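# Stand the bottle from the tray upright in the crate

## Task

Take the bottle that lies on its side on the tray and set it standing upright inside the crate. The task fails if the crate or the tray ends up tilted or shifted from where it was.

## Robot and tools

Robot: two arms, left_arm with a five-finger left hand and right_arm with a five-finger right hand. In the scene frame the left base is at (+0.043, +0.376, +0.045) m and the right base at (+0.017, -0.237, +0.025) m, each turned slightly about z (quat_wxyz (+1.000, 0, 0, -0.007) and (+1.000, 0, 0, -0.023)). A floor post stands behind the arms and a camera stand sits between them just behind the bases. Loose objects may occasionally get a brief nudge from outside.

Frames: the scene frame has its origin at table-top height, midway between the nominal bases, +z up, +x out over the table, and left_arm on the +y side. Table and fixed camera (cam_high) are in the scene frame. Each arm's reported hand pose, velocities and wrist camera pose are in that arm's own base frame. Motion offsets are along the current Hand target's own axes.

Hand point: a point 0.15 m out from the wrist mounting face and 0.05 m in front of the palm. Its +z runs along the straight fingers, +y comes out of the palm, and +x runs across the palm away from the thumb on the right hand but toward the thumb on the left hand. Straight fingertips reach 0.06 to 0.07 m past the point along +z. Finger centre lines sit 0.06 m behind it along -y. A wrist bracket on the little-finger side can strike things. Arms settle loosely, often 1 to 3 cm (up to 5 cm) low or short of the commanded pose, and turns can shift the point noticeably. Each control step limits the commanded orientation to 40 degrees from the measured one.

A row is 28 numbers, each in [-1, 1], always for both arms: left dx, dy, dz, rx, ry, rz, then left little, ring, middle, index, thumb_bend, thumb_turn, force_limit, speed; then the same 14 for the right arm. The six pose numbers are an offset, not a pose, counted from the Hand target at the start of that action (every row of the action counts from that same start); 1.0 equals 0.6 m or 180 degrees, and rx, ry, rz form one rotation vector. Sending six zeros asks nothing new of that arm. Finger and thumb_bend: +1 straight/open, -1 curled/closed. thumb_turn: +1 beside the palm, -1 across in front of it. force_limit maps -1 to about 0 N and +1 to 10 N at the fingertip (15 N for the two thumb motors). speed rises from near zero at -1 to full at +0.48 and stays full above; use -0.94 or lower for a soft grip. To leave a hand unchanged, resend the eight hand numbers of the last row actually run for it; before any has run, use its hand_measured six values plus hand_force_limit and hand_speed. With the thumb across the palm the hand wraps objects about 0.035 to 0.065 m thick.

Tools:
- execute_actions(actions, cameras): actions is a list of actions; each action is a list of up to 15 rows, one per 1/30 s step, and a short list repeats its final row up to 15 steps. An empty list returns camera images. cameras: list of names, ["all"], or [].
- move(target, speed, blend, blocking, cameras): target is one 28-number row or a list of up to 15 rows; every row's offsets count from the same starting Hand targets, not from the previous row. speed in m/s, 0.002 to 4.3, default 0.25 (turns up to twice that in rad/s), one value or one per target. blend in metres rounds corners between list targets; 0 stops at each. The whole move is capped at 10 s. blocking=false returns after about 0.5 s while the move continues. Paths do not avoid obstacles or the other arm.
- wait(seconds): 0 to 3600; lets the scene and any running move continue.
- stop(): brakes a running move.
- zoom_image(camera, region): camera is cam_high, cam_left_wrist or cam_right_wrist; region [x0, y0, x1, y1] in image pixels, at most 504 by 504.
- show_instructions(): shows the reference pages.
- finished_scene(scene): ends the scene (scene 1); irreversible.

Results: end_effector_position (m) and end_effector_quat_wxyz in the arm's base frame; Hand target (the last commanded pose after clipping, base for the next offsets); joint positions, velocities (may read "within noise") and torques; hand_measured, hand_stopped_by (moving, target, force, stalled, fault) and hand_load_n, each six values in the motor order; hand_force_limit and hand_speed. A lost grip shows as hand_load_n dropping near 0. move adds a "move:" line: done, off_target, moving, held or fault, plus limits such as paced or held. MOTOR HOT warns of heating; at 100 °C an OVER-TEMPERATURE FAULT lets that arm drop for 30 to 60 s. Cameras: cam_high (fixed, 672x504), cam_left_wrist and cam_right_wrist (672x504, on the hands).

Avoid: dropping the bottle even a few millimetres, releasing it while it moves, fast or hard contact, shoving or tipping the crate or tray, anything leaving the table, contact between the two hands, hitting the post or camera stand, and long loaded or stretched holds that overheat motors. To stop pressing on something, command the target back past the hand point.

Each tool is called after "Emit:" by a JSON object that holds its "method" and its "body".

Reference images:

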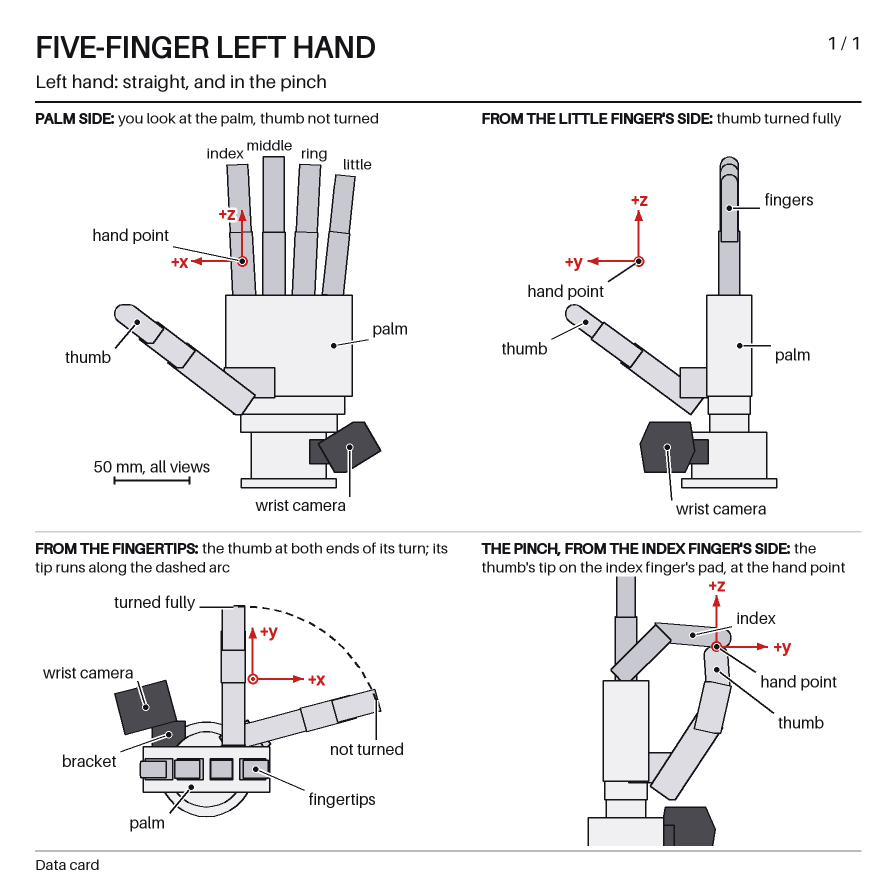

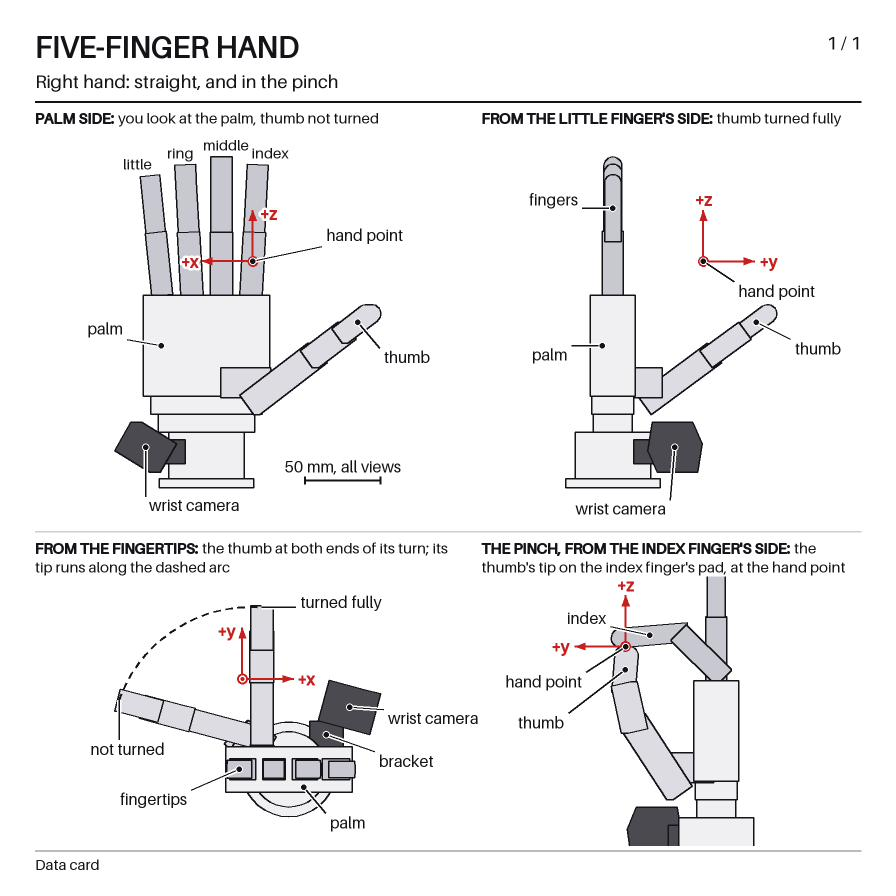

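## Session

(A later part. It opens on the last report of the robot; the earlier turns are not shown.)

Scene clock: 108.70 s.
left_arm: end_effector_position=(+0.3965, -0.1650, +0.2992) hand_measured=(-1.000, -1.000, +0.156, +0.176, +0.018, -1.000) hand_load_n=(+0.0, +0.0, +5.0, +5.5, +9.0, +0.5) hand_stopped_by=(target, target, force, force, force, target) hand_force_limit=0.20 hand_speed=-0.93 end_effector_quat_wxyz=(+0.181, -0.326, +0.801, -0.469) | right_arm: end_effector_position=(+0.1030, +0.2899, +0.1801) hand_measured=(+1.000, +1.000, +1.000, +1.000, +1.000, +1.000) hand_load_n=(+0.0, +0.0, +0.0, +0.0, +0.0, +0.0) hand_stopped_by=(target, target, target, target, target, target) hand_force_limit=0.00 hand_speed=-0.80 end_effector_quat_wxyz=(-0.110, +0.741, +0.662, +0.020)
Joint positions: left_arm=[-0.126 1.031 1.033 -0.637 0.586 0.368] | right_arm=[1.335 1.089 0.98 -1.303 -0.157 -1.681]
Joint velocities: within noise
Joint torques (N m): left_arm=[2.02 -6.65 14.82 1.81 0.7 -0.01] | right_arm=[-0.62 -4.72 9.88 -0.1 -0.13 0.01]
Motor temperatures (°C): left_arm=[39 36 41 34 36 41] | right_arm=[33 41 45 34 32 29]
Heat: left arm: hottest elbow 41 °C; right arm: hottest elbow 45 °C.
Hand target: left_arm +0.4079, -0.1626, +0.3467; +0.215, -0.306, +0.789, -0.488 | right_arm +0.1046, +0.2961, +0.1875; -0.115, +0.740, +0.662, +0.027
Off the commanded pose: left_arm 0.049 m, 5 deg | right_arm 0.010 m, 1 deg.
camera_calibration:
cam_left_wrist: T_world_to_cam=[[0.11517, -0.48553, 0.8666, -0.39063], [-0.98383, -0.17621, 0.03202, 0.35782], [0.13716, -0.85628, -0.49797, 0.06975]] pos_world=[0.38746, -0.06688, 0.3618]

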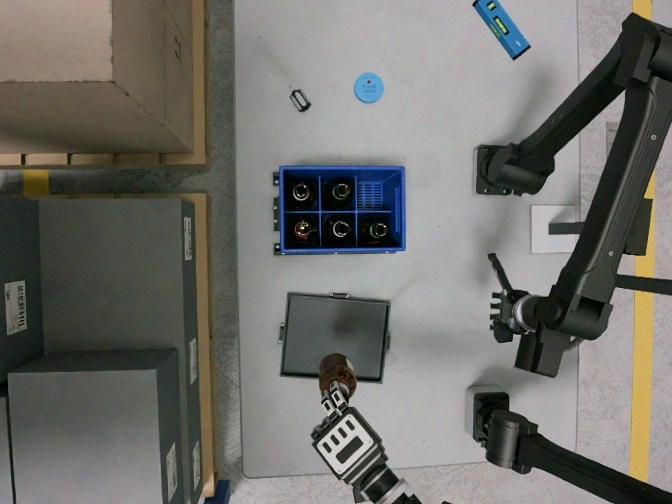

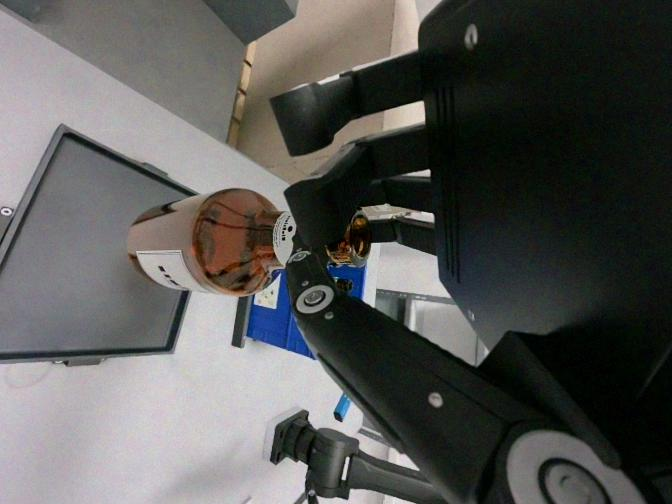

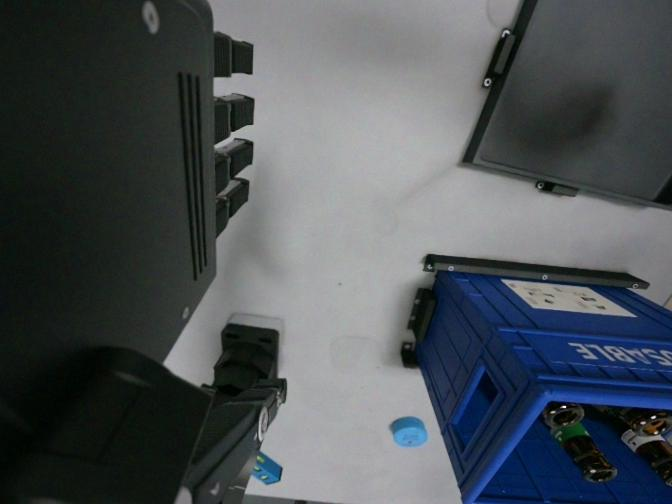

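Emit:
{"method": "move", "body": {"target": [[-0.0077,-0.0915,-0.04,0.0173,-0.0084,0.016,-1,-1,0.0,0.1,-0.2,-1,0.2,-0.93,0,0,0,0,0,0,1,1,1,1,1,1,0,-0.8]], "speed": 0.1, "cameras": ["cam_high","cam_left_wrist"]}}

Scene clock: 118.90 s.
left_arm: end_effector_position=(+0.4034, -0.1656, +0.3605) hand_measured=(-1.000, -1.000, +0.156, +0.176, +0.018, -1.000) hand_load_n=(+0.0, +0.0, +3.0, +5.5, +9.0, +0.5) hand_stopped_by=(target, target, force, force, force, target) hand_force_limit=0.20 hand_speed=-0.93 end_effector_quat_wxyz=(+0.211, -0.307, +0.791, -0.485) | right_arm: end_effector_position=(+0.1030, +0.2899, +0.1801) hand_measured=(+1.000, +1.000, +1.000, +1.000, +1.000, +1.000) hand_load_n=(+0.0, +0.0, +0.0, +0.0, +0.0, +0.0) hand_stopped_by=(target, target, target, target, target, target) hand_force_limit=0.00 hand_speed=-0.80 end_effector_quat_wxyz=(-0.110, +0.741, +0.662, +0.020)
Joint positions: left_arm=[-0.126 1.02 1.156 -0.695 0.586 0.373] | right_arm=[1.335 1.089 0.98 -1.303 -0.157 -1.681]
Joint torques (N m): left_arm=[1.85 -6.59 14.6 2.04 0.43 0.06] | right_arm=[-0.44 -4.6 9.92 -0.13 -0.15 0]
Heat: left arm: hottest elbow 45 °C; right arm: hottest elbow 45 °C.
Hand target: left_arm +0.4108, -0.1626, +0.4069; +0.246, -0.286, +0.779, -0.500 | right_arm +0.1046, +0.2961, +0.1875; -0.115, +0.740, +0.662, +0.027
Off the commanded pose: left_arm 0.047 m, 5 deg | right_arm 0.010 m, 1 deg.
move: off_target (left_arm)
cam_left_wrist: T_world_to_cam=[[0.04518, -0.47946, 0.8764, -0.41921], [-0.98369, -0.17428, -0.04463, 0.39044], [0.17414, -0.86009, -0.47951, 0.07658]] pos_world=[0.38968, -0.06709, 0.42154]

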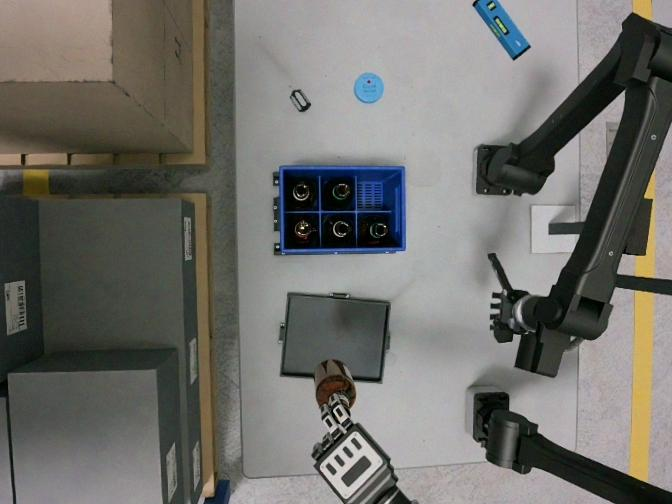

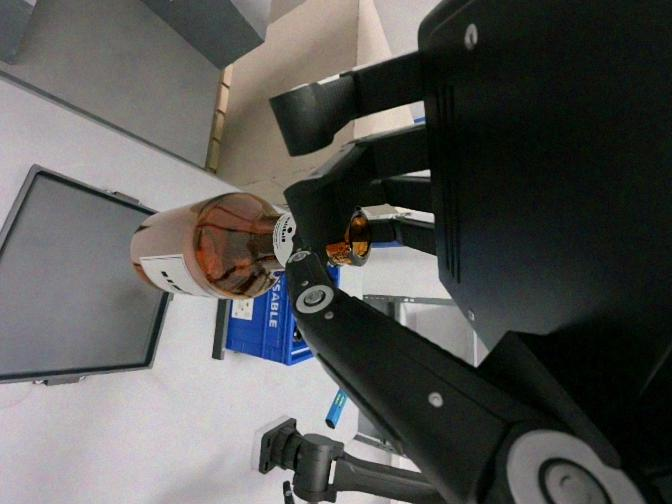

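Emit:
{"method": "zoom_image", "body": {"camera": "cam_left_wrist", "region": [0, 100, 400, 400]}}

Emit:
{"method": "zoom_image", "body": {"camera": "cam_high", "region": [300, 350, 370, 420]}}

Scaled by 1.260 from the camera's image (finer frame: 960x720).

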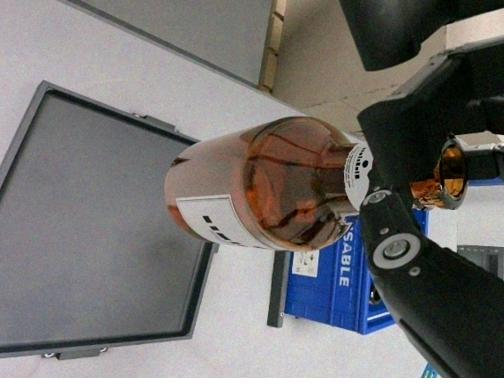

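Scaled by 7.200 from the camera's image (finer frame: 960x720).

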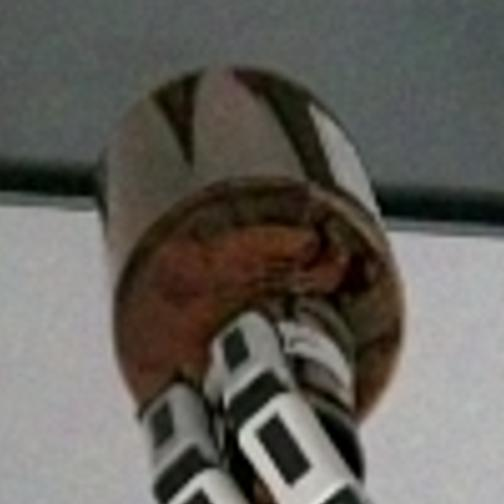

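Emit:
{"method": "move", "body": {"target": [[0.5557,-0.1635,0.262,0.01134,0.1073,0.044,-1,-1,0.0,0.1,-0.2,-1,0.2,-0.93,0,0,0,0,0,0,1,1,1,1,1,1,0,-0.8]], "speed": 0.12, "cameras": ["cam_high","cam_left_wrist","cam_right_wrist"]}}

Scene clock: 123.80 s.
left_arm: end_effector_position=(+0.2909, -0.5070, +0.3469) hand_measured=(-1.000, -1.000, +0.156, +0.176, +0.018, -1.000) hand_load_n=(+0.0, +0.0, +2.0, +5.5, +9.0, +0.5) hand_stopped_by=(target, target, force, force, force, target) hand_force_limit=0.20 hand_speed=-0.93 end_effector_quat_wxyz=(+0.135, -0.144, +0.850, -0.489) | right_arm: end_effector_position=(+0.1030, +0.2899, +0.1801) hand_measured=(+1.000, +1.000, +1.000, +1.000, +1.000, +1.000) hand_load_n=(+0.0, +0.0, +0.0, +0.0, +0.0, +0.0) hand_stopped_by=(target, target, target, target, target, target) hand_force_limit=0.00 hand_speed=-0.80 end_effector_quat_wxyz=(-0.110, +0.741, +0.662, +0.020)
Joint positions: left_arm=[-0.968 1.345 1.391 -0.559 0.144 0.181] | right_arm=[1.335 1.089 0.98 -1.303 -0.157 -1.681]
Joint torques (N m): left_arm=[0.85 -12.16 15.25 3.41 0.11 -0.22] | right_arm=[-0.5 -4.78 9.91 -0.16 -0.14 0]
Motor temperatures (°C): left_arm=[39 36 46 33 36 41] | right_arm=[33 40 45 34 32 29]
Heat: left arm: hottest elbow 46 °C; right arm: hottest elbow 45 °C.
Hand target: left_arm +0.2974, -0.5267, +0.4049; +0.151, -0.140, +0.819, -0.536 | right_arm +0.1046, +0.2961, +0.1875; -0.115, +0.740, +0.662, +0.027
Off the commanded pose: left_arm 0.062 m, 7 deg | right_arm 0.010 m, 1 deg.
move: off_target (left_arm)
cam_left_wrist: T_world_to_cam=[[-0.15621, -0.52102, 0.83913, -0.51537], [-0.97845, 0.19779, -0.05934, 0.4118], [-0.13506, -0.83032, -0.54068, -0.07778]] pos_world=[0.31191, -0.41455, 0.41484]

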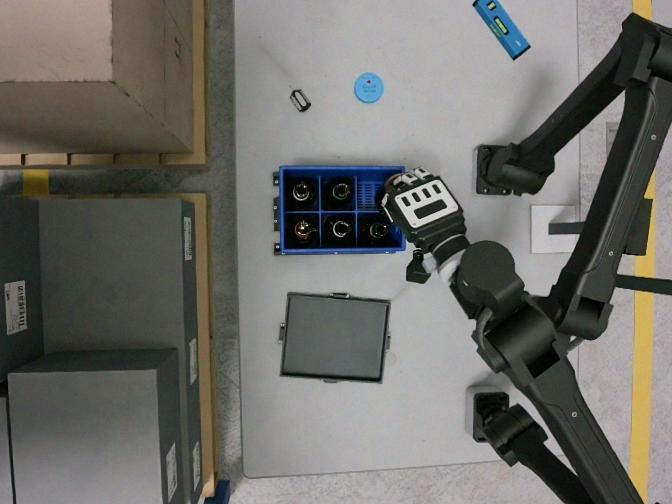

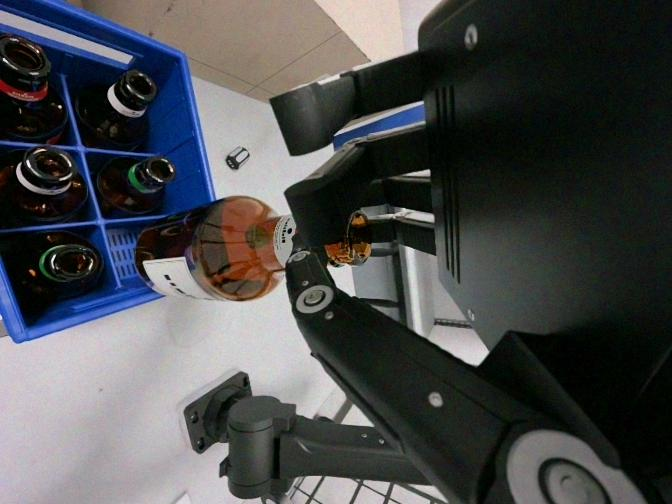

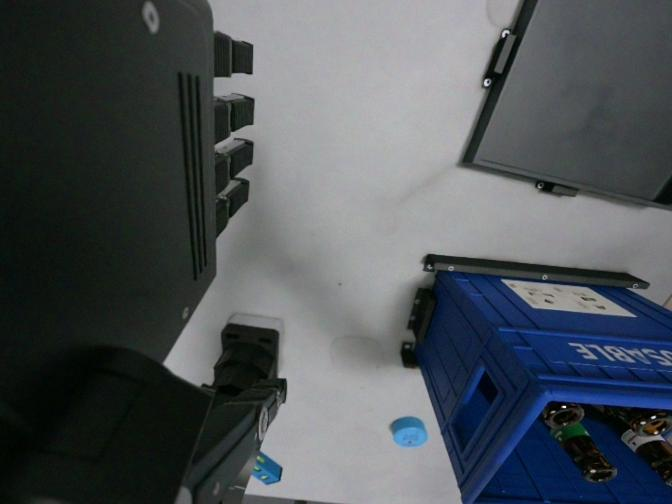

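Emit:
{"method": "zoom_image", "body": {"camera": "cam_high", "region": [420, 200, 672, 400]}}

Scaled by 2.000 from the camera's image (finer frame: 960x720).

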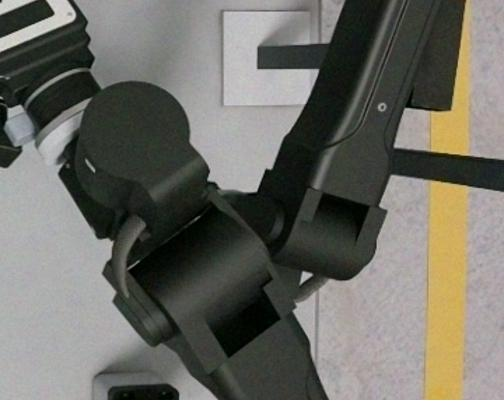

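Emit:
{"method": "move", "body": {"target": [[0,0,0,0,0,0,-1,-1,0.0,0.1,-0.2,-1,0.2,-0.93,-0.1658,-0.061,0.027,0,0,0,1,1,1,1,1,1,0,-0.8]], "speed": 0.1, "cameras": ["cam_high","cam_left_wrist","cam_right_wrist"]}}

Scene clock: 132.23 s.
left_arm: end_effector_position=(+0.2909, -0.5070, +0.3469) hand_measured=(-1.000, -1.000, +0.156, +0.176, +0.018, -1.000) hand_load_n=(+0.0, +0.0, +2.5, +5.5, +9.5, +0.5) hand_stopped_by=(target, target, force, force, force, target) hand_force_limit=0.20 hand_speed=-0.93 end_effector_quat_wxyz=(+0.135, -0.144, +0.850, -0.489) | right_arm: end_effector_position=(+0.0587, +0.2120, +0.1624) hand_measured=(+1.000, +1.000, +1.000, +1.000, +1.000, +1.000) hand_load_n=(+0.0, +0.0, +0.0, +0.0, +0.0, +0.0) hand_stopped_by=(target, target, target, target, target, target) hand_force_limit=0.00 hand_speed=-0.80 end_effector_quat_wxyz=(-0.120, +0.741, +0.660, +0.034)
Joint positions: left_arm=[-0.968 1.345 1.391 -0.559 0.144 0.181] | right_arm=[1.455 0.806 0.771 -1.323 -0.134 -1.557]
Joint torques (N m): left_arm=[1.38 -11.99 15.25 3.56 0 -0.2] | right_arm=[0.67 -1.55 7.6 -0.31 -0.02 0.11]
Heat: left arm: hottest elbow 48 °C; right arm: hottest elbow 45 °C.
Hand target: left_arm +0.2974, -0.5267, +0.4049; +0.151, -0.140, +0.819, -0.536 | right_arm +0.0544, +0.2061, +0.1574; -0.115, +0.740, +0.662, +0.027
Off the commanded pose: left_arm 0.062 m, 7 deg | right_arm 0.009 m, 1 deg.
move: done
cam_left_wrist: T_world_to_cam=[[-0.15621, -0.52102, 0.83913, -0.51537], [-0.97845, 0.19779, -0.05934, 0.4118], [-0.13506, -0.83032, -0.54068, -0.07778]] pos_world=[0.31191, -0.41455, 0.41484]
cam_right_wrist: T_world_to_cam=[[0.99186, 0.1217, -0.03731, -0.07949], [0.12717, -0.93448, 0.33253, 0.13439], [0.0056, -0.33457, -0.94235, 0.33629]] pos_world=[0.05987, 0.24777, 0.26925]

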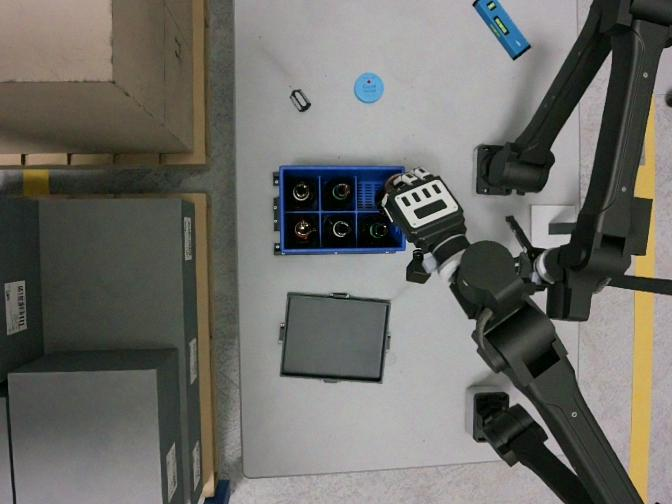

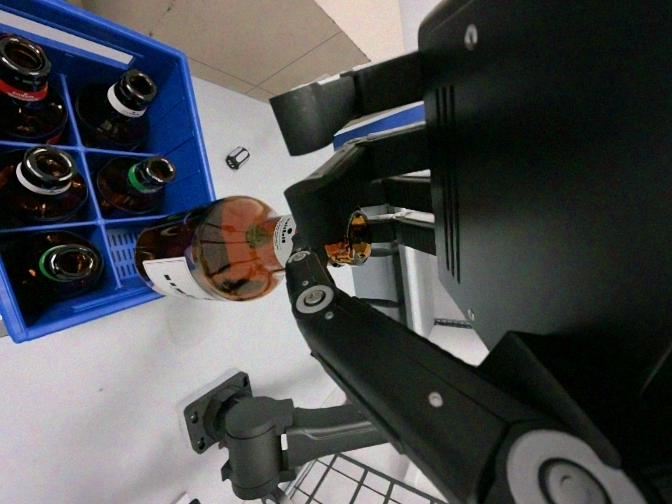

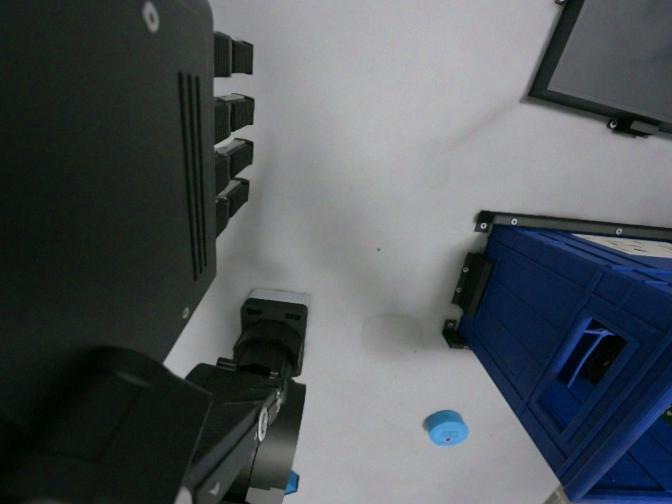

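Emit:
{"method": "zoom_image", "body": {"camera": "cam_high", "region": [350, 150, 430, 230]}}

Emit:
{"method": "zoom_image", "body": {"camera": "cam_left_wrist", "region": [0, 130, 360, 350]}}

Scaled by 6.300 from the camera's image (finer frame: 960x720).

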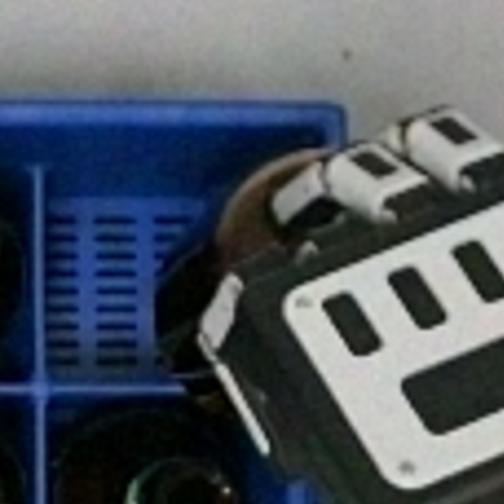

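Scaled by 1.400 from the camera's image (finer frame: 960x720).

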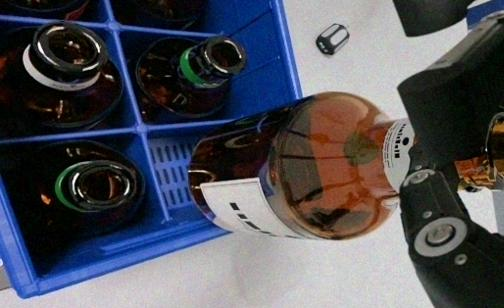

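Emit:
{"method": "move", "body": {"target": [[0.0047,0.0247,0.0573,-0.010,0,0,-1,-1,0.0,0.1,-0.2,-1,0.2,-0.93,-0.0082,-0.0657,0.0075,0,0,0,1,1,1,1,1,1,0,-0.8]], "speed": 0.05, "cameras": ["cam_high","cam_left_wrist","cam_right_wrist"]}}

Emit:
{"method": "zoom_image", "body": {"camera": "cam_left_wrist", "region": [0, 130, 360, 350]}}

Emit:
{"method": "zoom_image", "body": {"camera": "cam_high", "region": [350, 150, 430, 230]}}

Scene clock: 136.60 s.
left_arm: end_effector_position=(+0.3016, -0.5273, +0.3195) hand_measured=(-1.000, -1.000, +0.156, +0.176, +0.018, -1.000) hand_load_n=(+0.0, +0.0, +2.0, +5.5, +9.5, +0.5) hand_stopped_by=(target, target, force, force, force, target) hand_force_limit=0.20 hand_speed=-0.93 end_effector_quat_wxyz=(+0.133, -0.147, +0.858, -0.474) | right_arm: end_effector_position=(+0.0177, +0.2090, +0.1634) hand_measured=(+1.000, +1.000, +1.000, +1.000, +1.000, +1.000) hand_load_n=(+0.0, +0.0, +0.0, +0.0, +0.0, +0.0) hand_stopped_by=(target, target, target, target, target, target) hand_force_limit=0.00 hand_speed=-0.80 end_effector_quat_wxyz=(-0.116, +0.742, +0.660, +0.029)
Joint positions: left_arm=[-0.978 1.419 1.411 -0.538 0.127 0.181] | right_arm=[1.652 0.8 0.771 -1.319 -0.093 -1.363]
Joint velocities: left_arm=[-0.015 -0.044 -0.002 -0.002 0.037 -0.051] | right_arm=[within noise]
Joint torques (N m): left_arm=[0.44 -13.27 15.36 3.55 -0.02 -0.25] | right_arm=[0.67 -1.2 7.32 0.25 0 0.13]
Heat: left arm: hottest elbow 49 °C; right arm: hottest elbow 45 °C.
Hand target: left_arm +0.3074, -0.5508, +0.3780; +0.148, -0.142, +0.827, -0.524 | right_arm +0.0144, +0.2061, +0.1574; -0.115, +0.740, +0.662, +0.027
Off the commanded pose: left_arm 0.063 m, 7 deg | right_arm 0.007 m, 0 deg.
move: off_target (left_arm)
cam_left_wrist: T_world_to_cam=[[-0.14355, -0.54844, 0.82378, -0.5147], [-0.98006, 0.19432, -0.04142, 0.41763], [-0.13736, -0.8133, -0.5654, -0.09038]] pos_world=[0.323, -0.43694, 0.39019]
cam_right_wrist: T_world_to_cam=[[0.99173, 0.12163, -0.04094, -0.0378], [0.12828, -0.93004, 0.34435, 0.13356], [0.00381, -0.34675, -0.93795, 0.3384]] pos_world=[0.01907, 0.24616, 0.26986]

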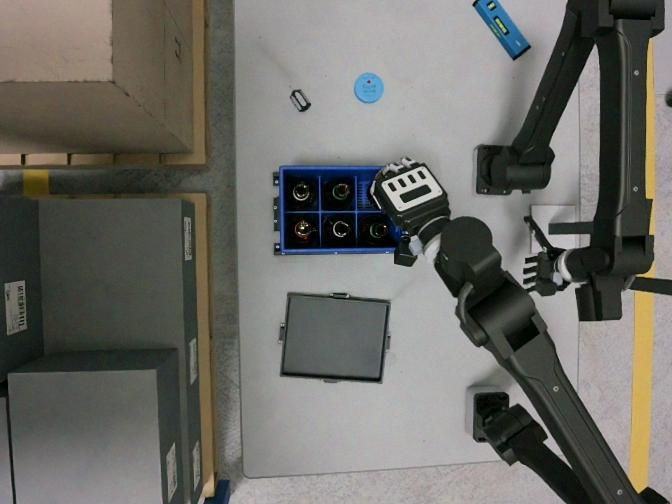

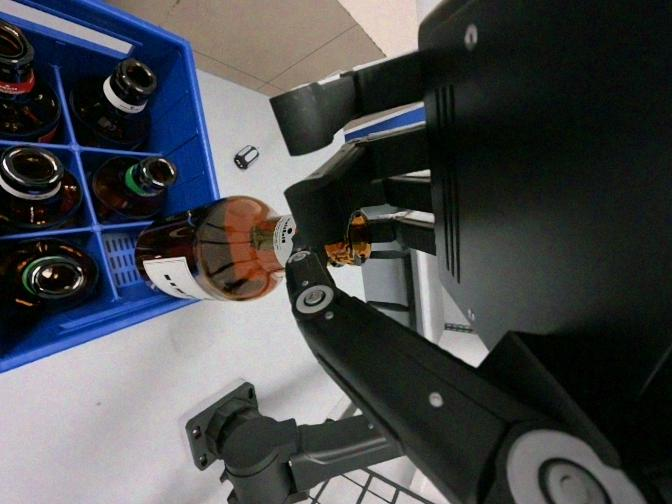

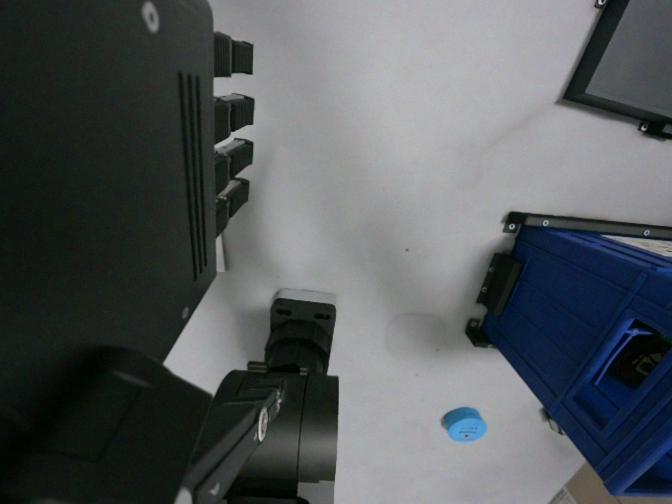

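Scaled by 1.400 from the camera's image (finer frame: 960x720).

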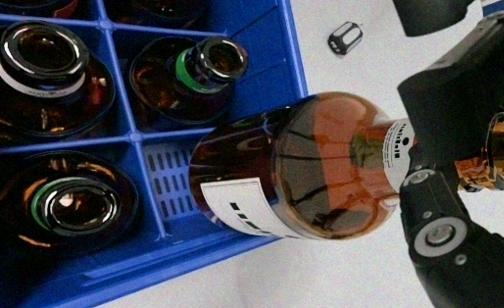

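Scaled by 6.300 from the camera's image (finer frame: 960x720).

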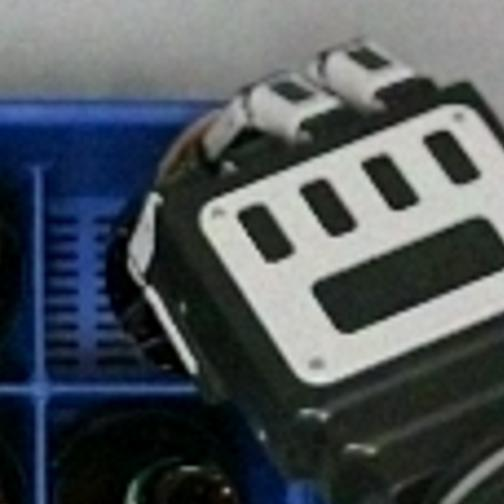

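Emit:
{"method": "zoom_image", "body": {"camera": "cam_left_wrist", "region": [60, 180, 260, 330]}}

Scaled by 2.520 from the camera's image (finer frame: 960x720).

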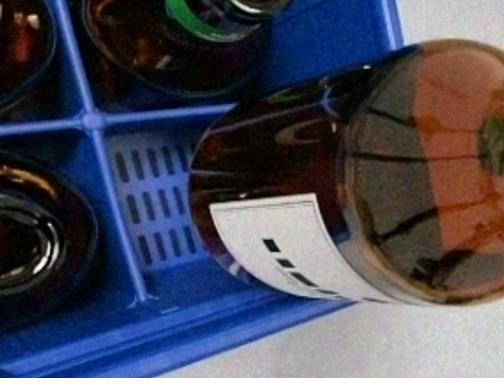

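Emit:
{"method": "move", "body": {"target": [[0.0053,0.0135,0.0128,0,0,0,-1,-1,0.0,0.1,-0.2,-1,0.2,-0.93,0,0,0,0,0,0,1,1,1,1,1,1,0,-0.8]], "speed": 0.04, "cameras": ["cam_high","cam_left_wrist"]}}

Emit:
{"method": "zoom_image", "body": {"camera": "cam_left_wrist", "region": [60, 180, 260, 330]}}

Emit:
{"method": "zoom_image", "body": {"camera": "cam_high", "region": [350, 150, 430, 230]}}

Scene clock: 141.93 s.
left_arm: end_effector_position=(+0.3034, -0.5349, +0.3183) hand_measured=(-1.000, -1.000, +0.156, +0.176, +0.018, -1.000) hand_load_n=(+0.0, +0.0, +2.0, +5.5, +9.0, +0.5) hand_stopped_by=(target, target, force, force, force, target) hand_force_limit=0.20 hand_speed=-0.93 end_effector_quat_wxyz=(+0.137, -0.146, +0.854, -0.480) | right_arm: end_effector_position=(+0.0177, +0.2090, +0.1634) hand_measured=(+1.000, +1.000, +1.000, +1.000, +1.000, +1.000) hand_load_n=(+0.0, +0.0, +0.0, +0.0, +0.0, +0.0) hand_stopped_by=(target, target, target, target, target, target) hand_force_limit=0.00 hand_speed=-0.80 end_effector_quat_wxyz=(-0.116, +0.742, +0.660, +0.029)
Joint positions: left_arm=[-0.984 1.43 1.411 -0.51 0.122 0.179] | right_arm=[1.652 0.8 0.771 -1.319 -0.093 -1.362]
Joint torques (N m): left_arm=[0.26 -13.27 13.87 3.6 0.01 -0.24] | right_arm=[0.5 -1.08 7.36 0.28 0 0.11]
Heat: left arm: hottest elbow 49 °C; right arm: hottest elbow 45 °C.
Hand target: left_arm +0.3069, -0.5550, +0.3672; +0.148, -0.142, +0.827, -0.524 | right_arm +0.0144, +0.2061, +0.1574; -0.115, +0.740, +0.662, +0.027
Off the commanded pose: left_arm 0.053 m, 6 deg | right_arm 0.007 m, 0 deg.
move: off_target (left_arm)
cam_left_wrist: T_world_to_cam=[[-0.15163, -0.53776, 0.82935, -0.5112], [-0.97959, 0.19374, -0.05348, 0.42419], [-0.13192, -0.82054, -0.55616, -0.10549]] pos_world=[0.3241, -0.44364, 0.38798]

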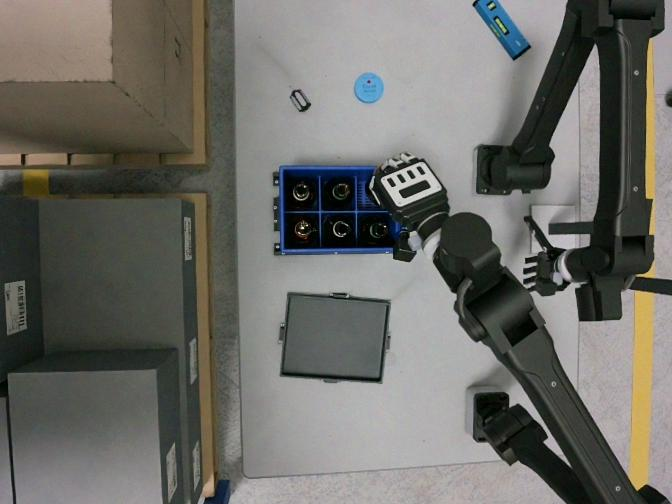

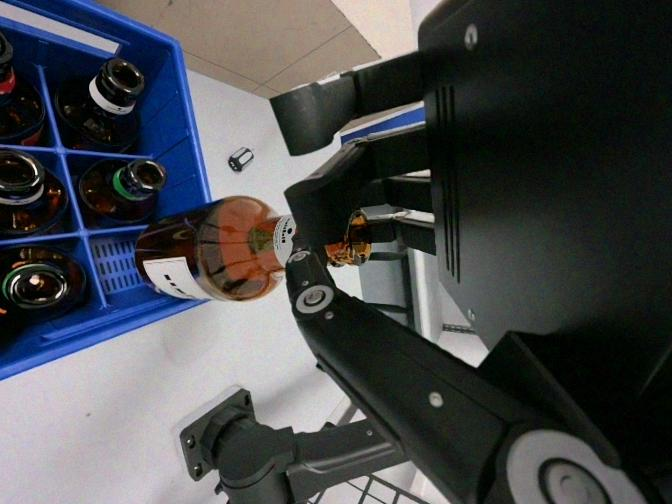

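Scaled by 2.520 from the camera's image (finer frame: 960x720).

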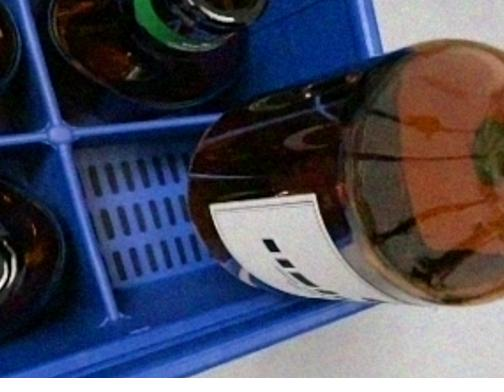

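Scaled by 6.300 from the camera's image (finer frame: 960x720).

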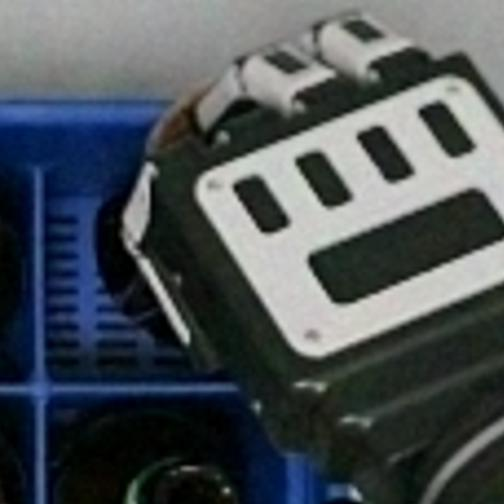

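Emit:
{"method": "move", "body": {"target": [[0.0097,0.0473,0.0150,0,0,0,-1,-1,0.0,0.1,-0.2,-1,0.2,-0.93,0,0,0,0,0,0,1,1,1,1,1,1,0,-0.8]], "speed": 0.04, "cameras": ["cam_high","cam_left_wrist"]}}

Emit:
{"method": "zoom_image", "body": {"camera": "cam_left_wrist", "region": [60, 180, 260, 330]}}

Emit:
{"method": "zoom_image", "body": {"camera": "cam_high", "region": [350, 150, 430, 230]}}

Scene clock: 144.27 s.
left_arm: end_effector_position=(+0.3050, -0.5410, +0.3094) hand_measured=(-1.000, -1.000, +0.156, +0.176, +0.018, -1.000) hand_load_n=(+0.0, +0.0, +2.0, +5.5, +9.5, +0.5) hand_stopped_by=(target, target, force, force, force, target) hand_force_limit=0.20 hand_speed=-0.93 end_effector_quat_wxyz=(+0.143, -0.143, +0.845, -0.494) | right_arm: end_effector_position=(+0.0177, +0.2090, +0.1634) hand_measured=(+1.000, +1.000, +1.000, +1.000, +1.000, +1.000) hand_load_n=(+0.0, +0.0, +0.0, -0.5, +0.0, +0.5) hand_stopped_by=(target, target, target, target, target, target) hand_force_limit=0.00 hand_speed=-0.80 end_effector_quat_wxyz=(-0.116, +0.742, +0.660, +0.029)
Joint positions: left_arm=[-0.989 1.43 1.369 -0.433 0.117 0.177] | right_arm=[1.652 0.8 0.771 -1.319 -0.093 -1.362]
Joint torques (N m): left_arm=[-0.03 -13.92 10.93 3.6 -0.02 -0.24] | right_arm=[0.73 -1.14 7.36 0.29 0.01 0.11]
Heat: left arm: hottest elbow 49 °C; right arm: hottest elbow 45 °C.
Hand target: left_arm +0.3029, -0.5530, +0.3373; +0.149, -0.142, +0.827, -0.523 | right_arm +0.0144, +0.2061, +0.1574; -0.115, +0.740, +0.662, +0.027
Off the commanded pose: left_arm 0.030 m, 4 deg | right_arm 0.007 m, 0 deg.
move: off_target (left_arm)
cam_left_wrist: T_world_to_cam=[[-0.16859, -0.51352, 0.84135, -0.49231], [-0.97831, 0.19139, -0.07922, 0.43281], [-0.12035, -0.83646, -0.53465, -0.134]] pos_world=[0.3243, -0.44774, 0.37685]

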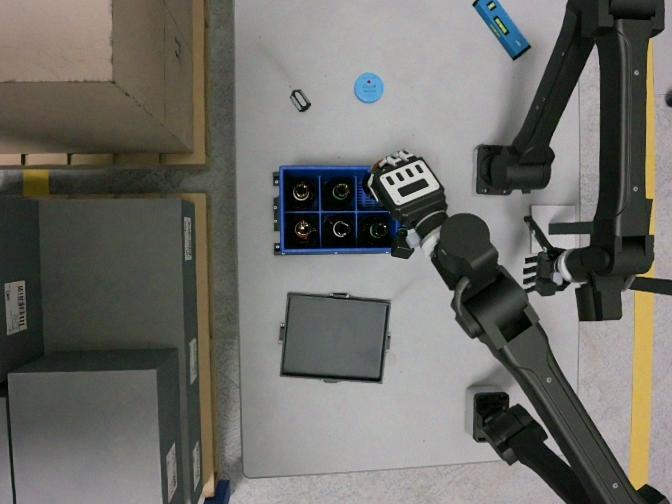

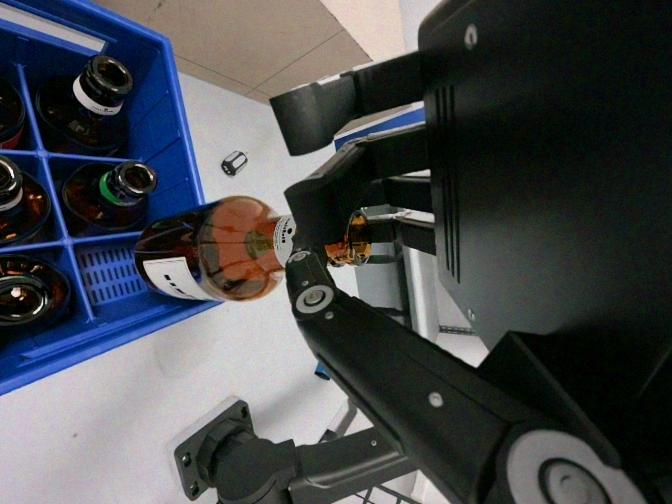

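Scaled by 2.520 from the camera's image (finer frame: 960x720).

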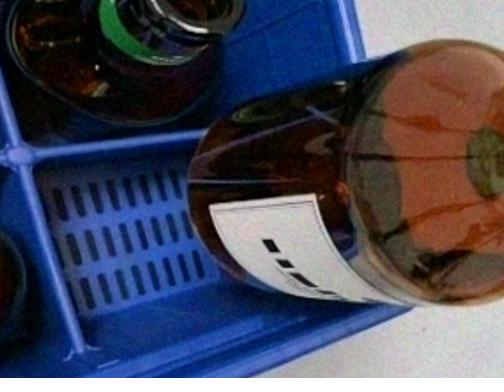

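Scaled by 6.300 from the camera's image (finer frame: 960x720).

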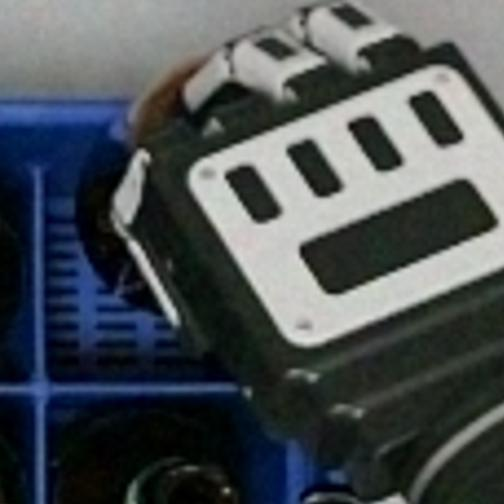

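Emit:
{"method": "move", "body": {"target": [[0.0088,0.0148,-0.0190,0,0,0,-1,-1,0.0,0.1,-0.2,-1,0.2,-0.93,0,0,0,0,0,0,1,1,1,1,1,1,0,-0.8]], "speed": 0.04, "cameras": ["cam_high","cam_left_wrist"]}}

Emit:
{"method": "zoom_image", "body": {"camera": "cam_left_wrist", "region": [60, 180, 260, 330]}}

Emit:
{"method": "zoom_image", "body": {"camera": "cam_high", "region": [350, 150, 430, 230]}}

Scene clock: 145.93 s.
left_arm: end_effector_position=(+0.2971, -0.5339, +0.2956) hand_measured=(-1.000, -1.000, +0.156, +0.176, +0.018, -1.000) hand_load_n=(+0.0, +0.0, +2.5, +5.5, +9.0, +0.5) hand_stopped_by=(target, target, force, force, force, target) hand_force_limit=0.20 hand_speed=-0.93 end_effector_quat_wxyz=(+0.141, -0.144, +0.848, -0.489) | right_arm: end_effector_position=(+0.0177, +0.2090, +0.1634) hand_measured=(+1.000, +1.000, +1.000, +1.000, +1.000, +1.000) hand_load_n=(+0.0, +0.0, -0.5, +0.0, +0.0, +0.0) hand_stopped_by=(target, target, target, target, target, target) hand_force_limit=0.00 hand_speed=-0.80 end_effector_quat_wxyz=(-0.116, +0.742, +0.660, +0.029)
Joint positions: left_arm=[-0.994 1.411 1.32 -0.414 0.112 0.174] | right_arm=[1.652 0.8 0.771 -1.319 -0.093 -1.362]
Joint torques (N m): left_arm=[0.79 -15.21 10.89 3.04 0.04 -0.23] | right_arm=[0.79 -1.14 7.32 0.27 0.01 0.12]
Heat: left arm: hottest elbow 49 °C; right arm: hottest elbow 45 °C.
Hand target: left_arm +0.2927, -0.5421, +0.3333; +0.148, -0.142, +0.827, -0.524 | right_arm +0.0144, +0.2061, +0.1574; -0.115, +0.740, +0.662, +0.027
Off the commanded pose: left_arm 0.039 m, 5 deg | right_arm 0.007 m, 0 deg.
move: off_target (left_arm)
cam_left_wrist: T_world_to_cam=[[-0.16272, -0.52197, 0.8373, -0.48342], [-0.97886, 0.19196, -0.07056, 0.42048], [-0.1239, -0.83109, -0.54217, -0.13018]] pos_world=[0.3168, -0.44124, 0.36386]

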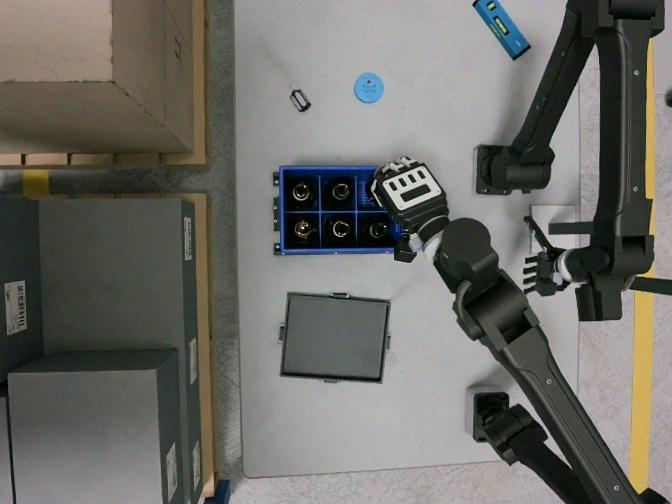

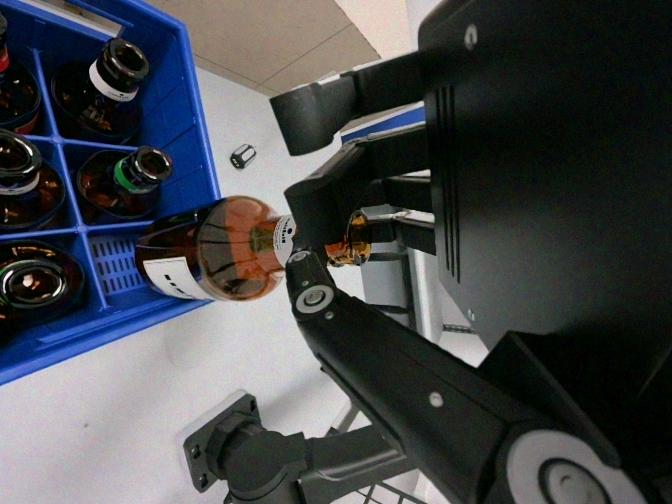

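Scaled by 2.520 from the camera's image (finer frame: 960x720).

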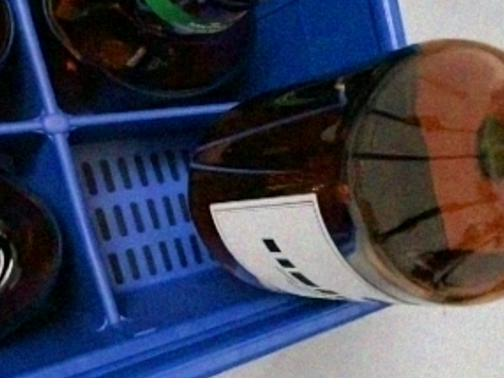

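Scaled by 6.300 from the camera's image (finer frame: 960x720).

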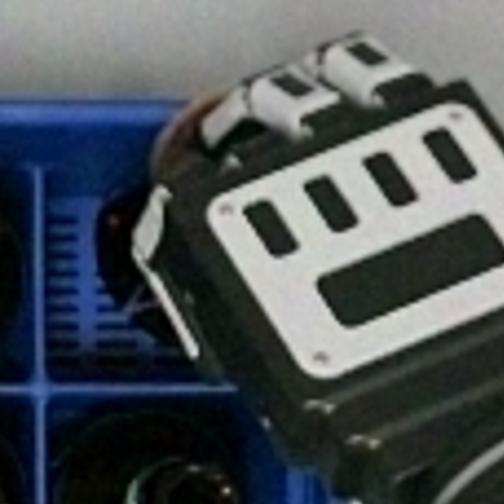

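Emit:
{"method": "move", "body": {"target": [[0.0018,0.0518,0.0190,0,0,0,-1,-1,0.0,0.1,-0.2,-1,0.2,-0.93,0,0,0,0,0,0,1,1,1,1,1,1,0,-0.8]], "speed": 0.04, "cameras": ["cam_high","cam_left_wrist"]}}

Emit:
{"method": "zoom_image", "body": {"camera": "cam_left_wrist", "region": [60, 180, 260, 330]}}

Emit:
{"method": "zoom_image", "body": {"camera": "cam_high", "region": [350, 150, 430, 230]}}

Scene clock: 148.23 s.
left_arm: end_effector_position=(+0.2944, -0.5298, +0.2633) hand_measured=(-1.000, -1.000, +0.156, +0.176, +0.018, -1.000) hand_load_n=(+0.0, +0.0, +2.5, +6.0, +9.0, +0.5) hand_stopped_by=(target, target, force, force, force, target) hand_force_limit=0.20 hand_speed=-0.93 end_effector_quat_wxyz=(+0.140, -0.144, +0.849, -0.488) | right_arm: end_effector_position=(+0.0177, +0.2090, +0.1634) hand_measured=(+1.000, +1.000, +1.000, +1.000, +1.000, +1.000) hand_load_n=(+0.0, +0.0, +0.0, +0.0, +0.0, +0.0) hand_stopped_by=(target, target, target, target, target, target) hand_force_limit=0.00 hand_speed=-0.80 end_effector_quat_wxyz=(-0.116, +0.742, +0.660, +0.029)
Joint positions: left_arm=[-0.994 1.411 1.237 -0.335 0.112 0.174] | right_arm=[1.652 0.8 0.771 -1.319 -0.093 -1.362]
Joint torques (N m): left_arm=[0.03 -14.39 11.07 3.54 0.16 -0.2] | right_arm=[0.67 -1.26 7.31 0.23 0.02 0.11]
Heat: left arm: hottest elbow 49 °C; right arm: hottest elbow 45 °C.
Hand target: left_arm +0.2938, -0.5391, +0.3004; +0.148, -0.142, +0.827, -0.524 | right_arm +0.0144, +0.2061, +0.1574; -0.115, +0.740, +0.662, +0.027
Off the commanded pose: left_arm 0.038 m, 5 deg | right_arm 0.007 m, 0 deg.
move: off_target (left_arm)
cam_left_wrist: T_world_to_cam=[[-0.16084, -0.52491, 0.83582, -0.45631], [-0.97901, 0.19227, -0.06765, 0.41423], [-0.12519, -0.82916, -0.54481, -0.14253]] pos_world=[0.3143, -0.43734, 0.33176]

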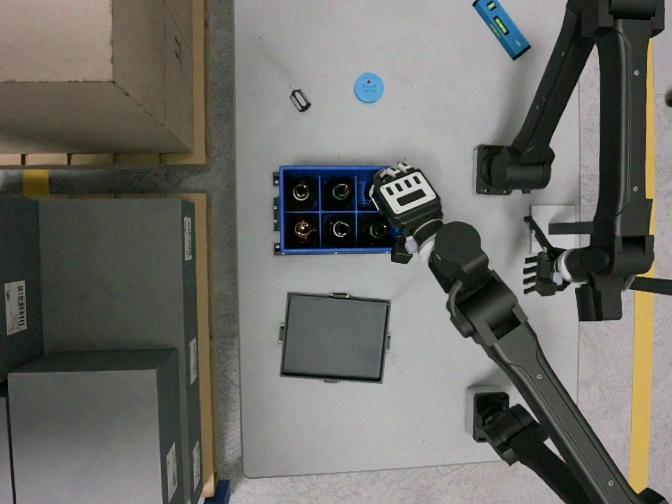

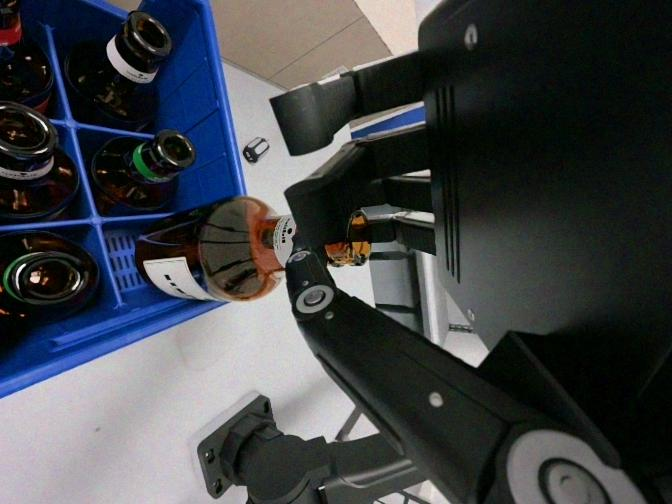

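Scaled by 2.520 from the camera's image (finer frame: 960x720).

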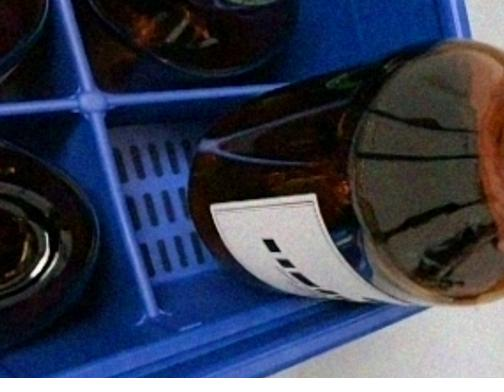

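Scaled by 6.300 from the camera's image (finer frame: 960x720).

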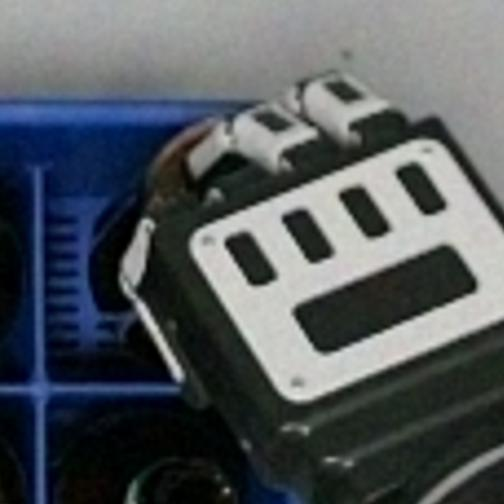

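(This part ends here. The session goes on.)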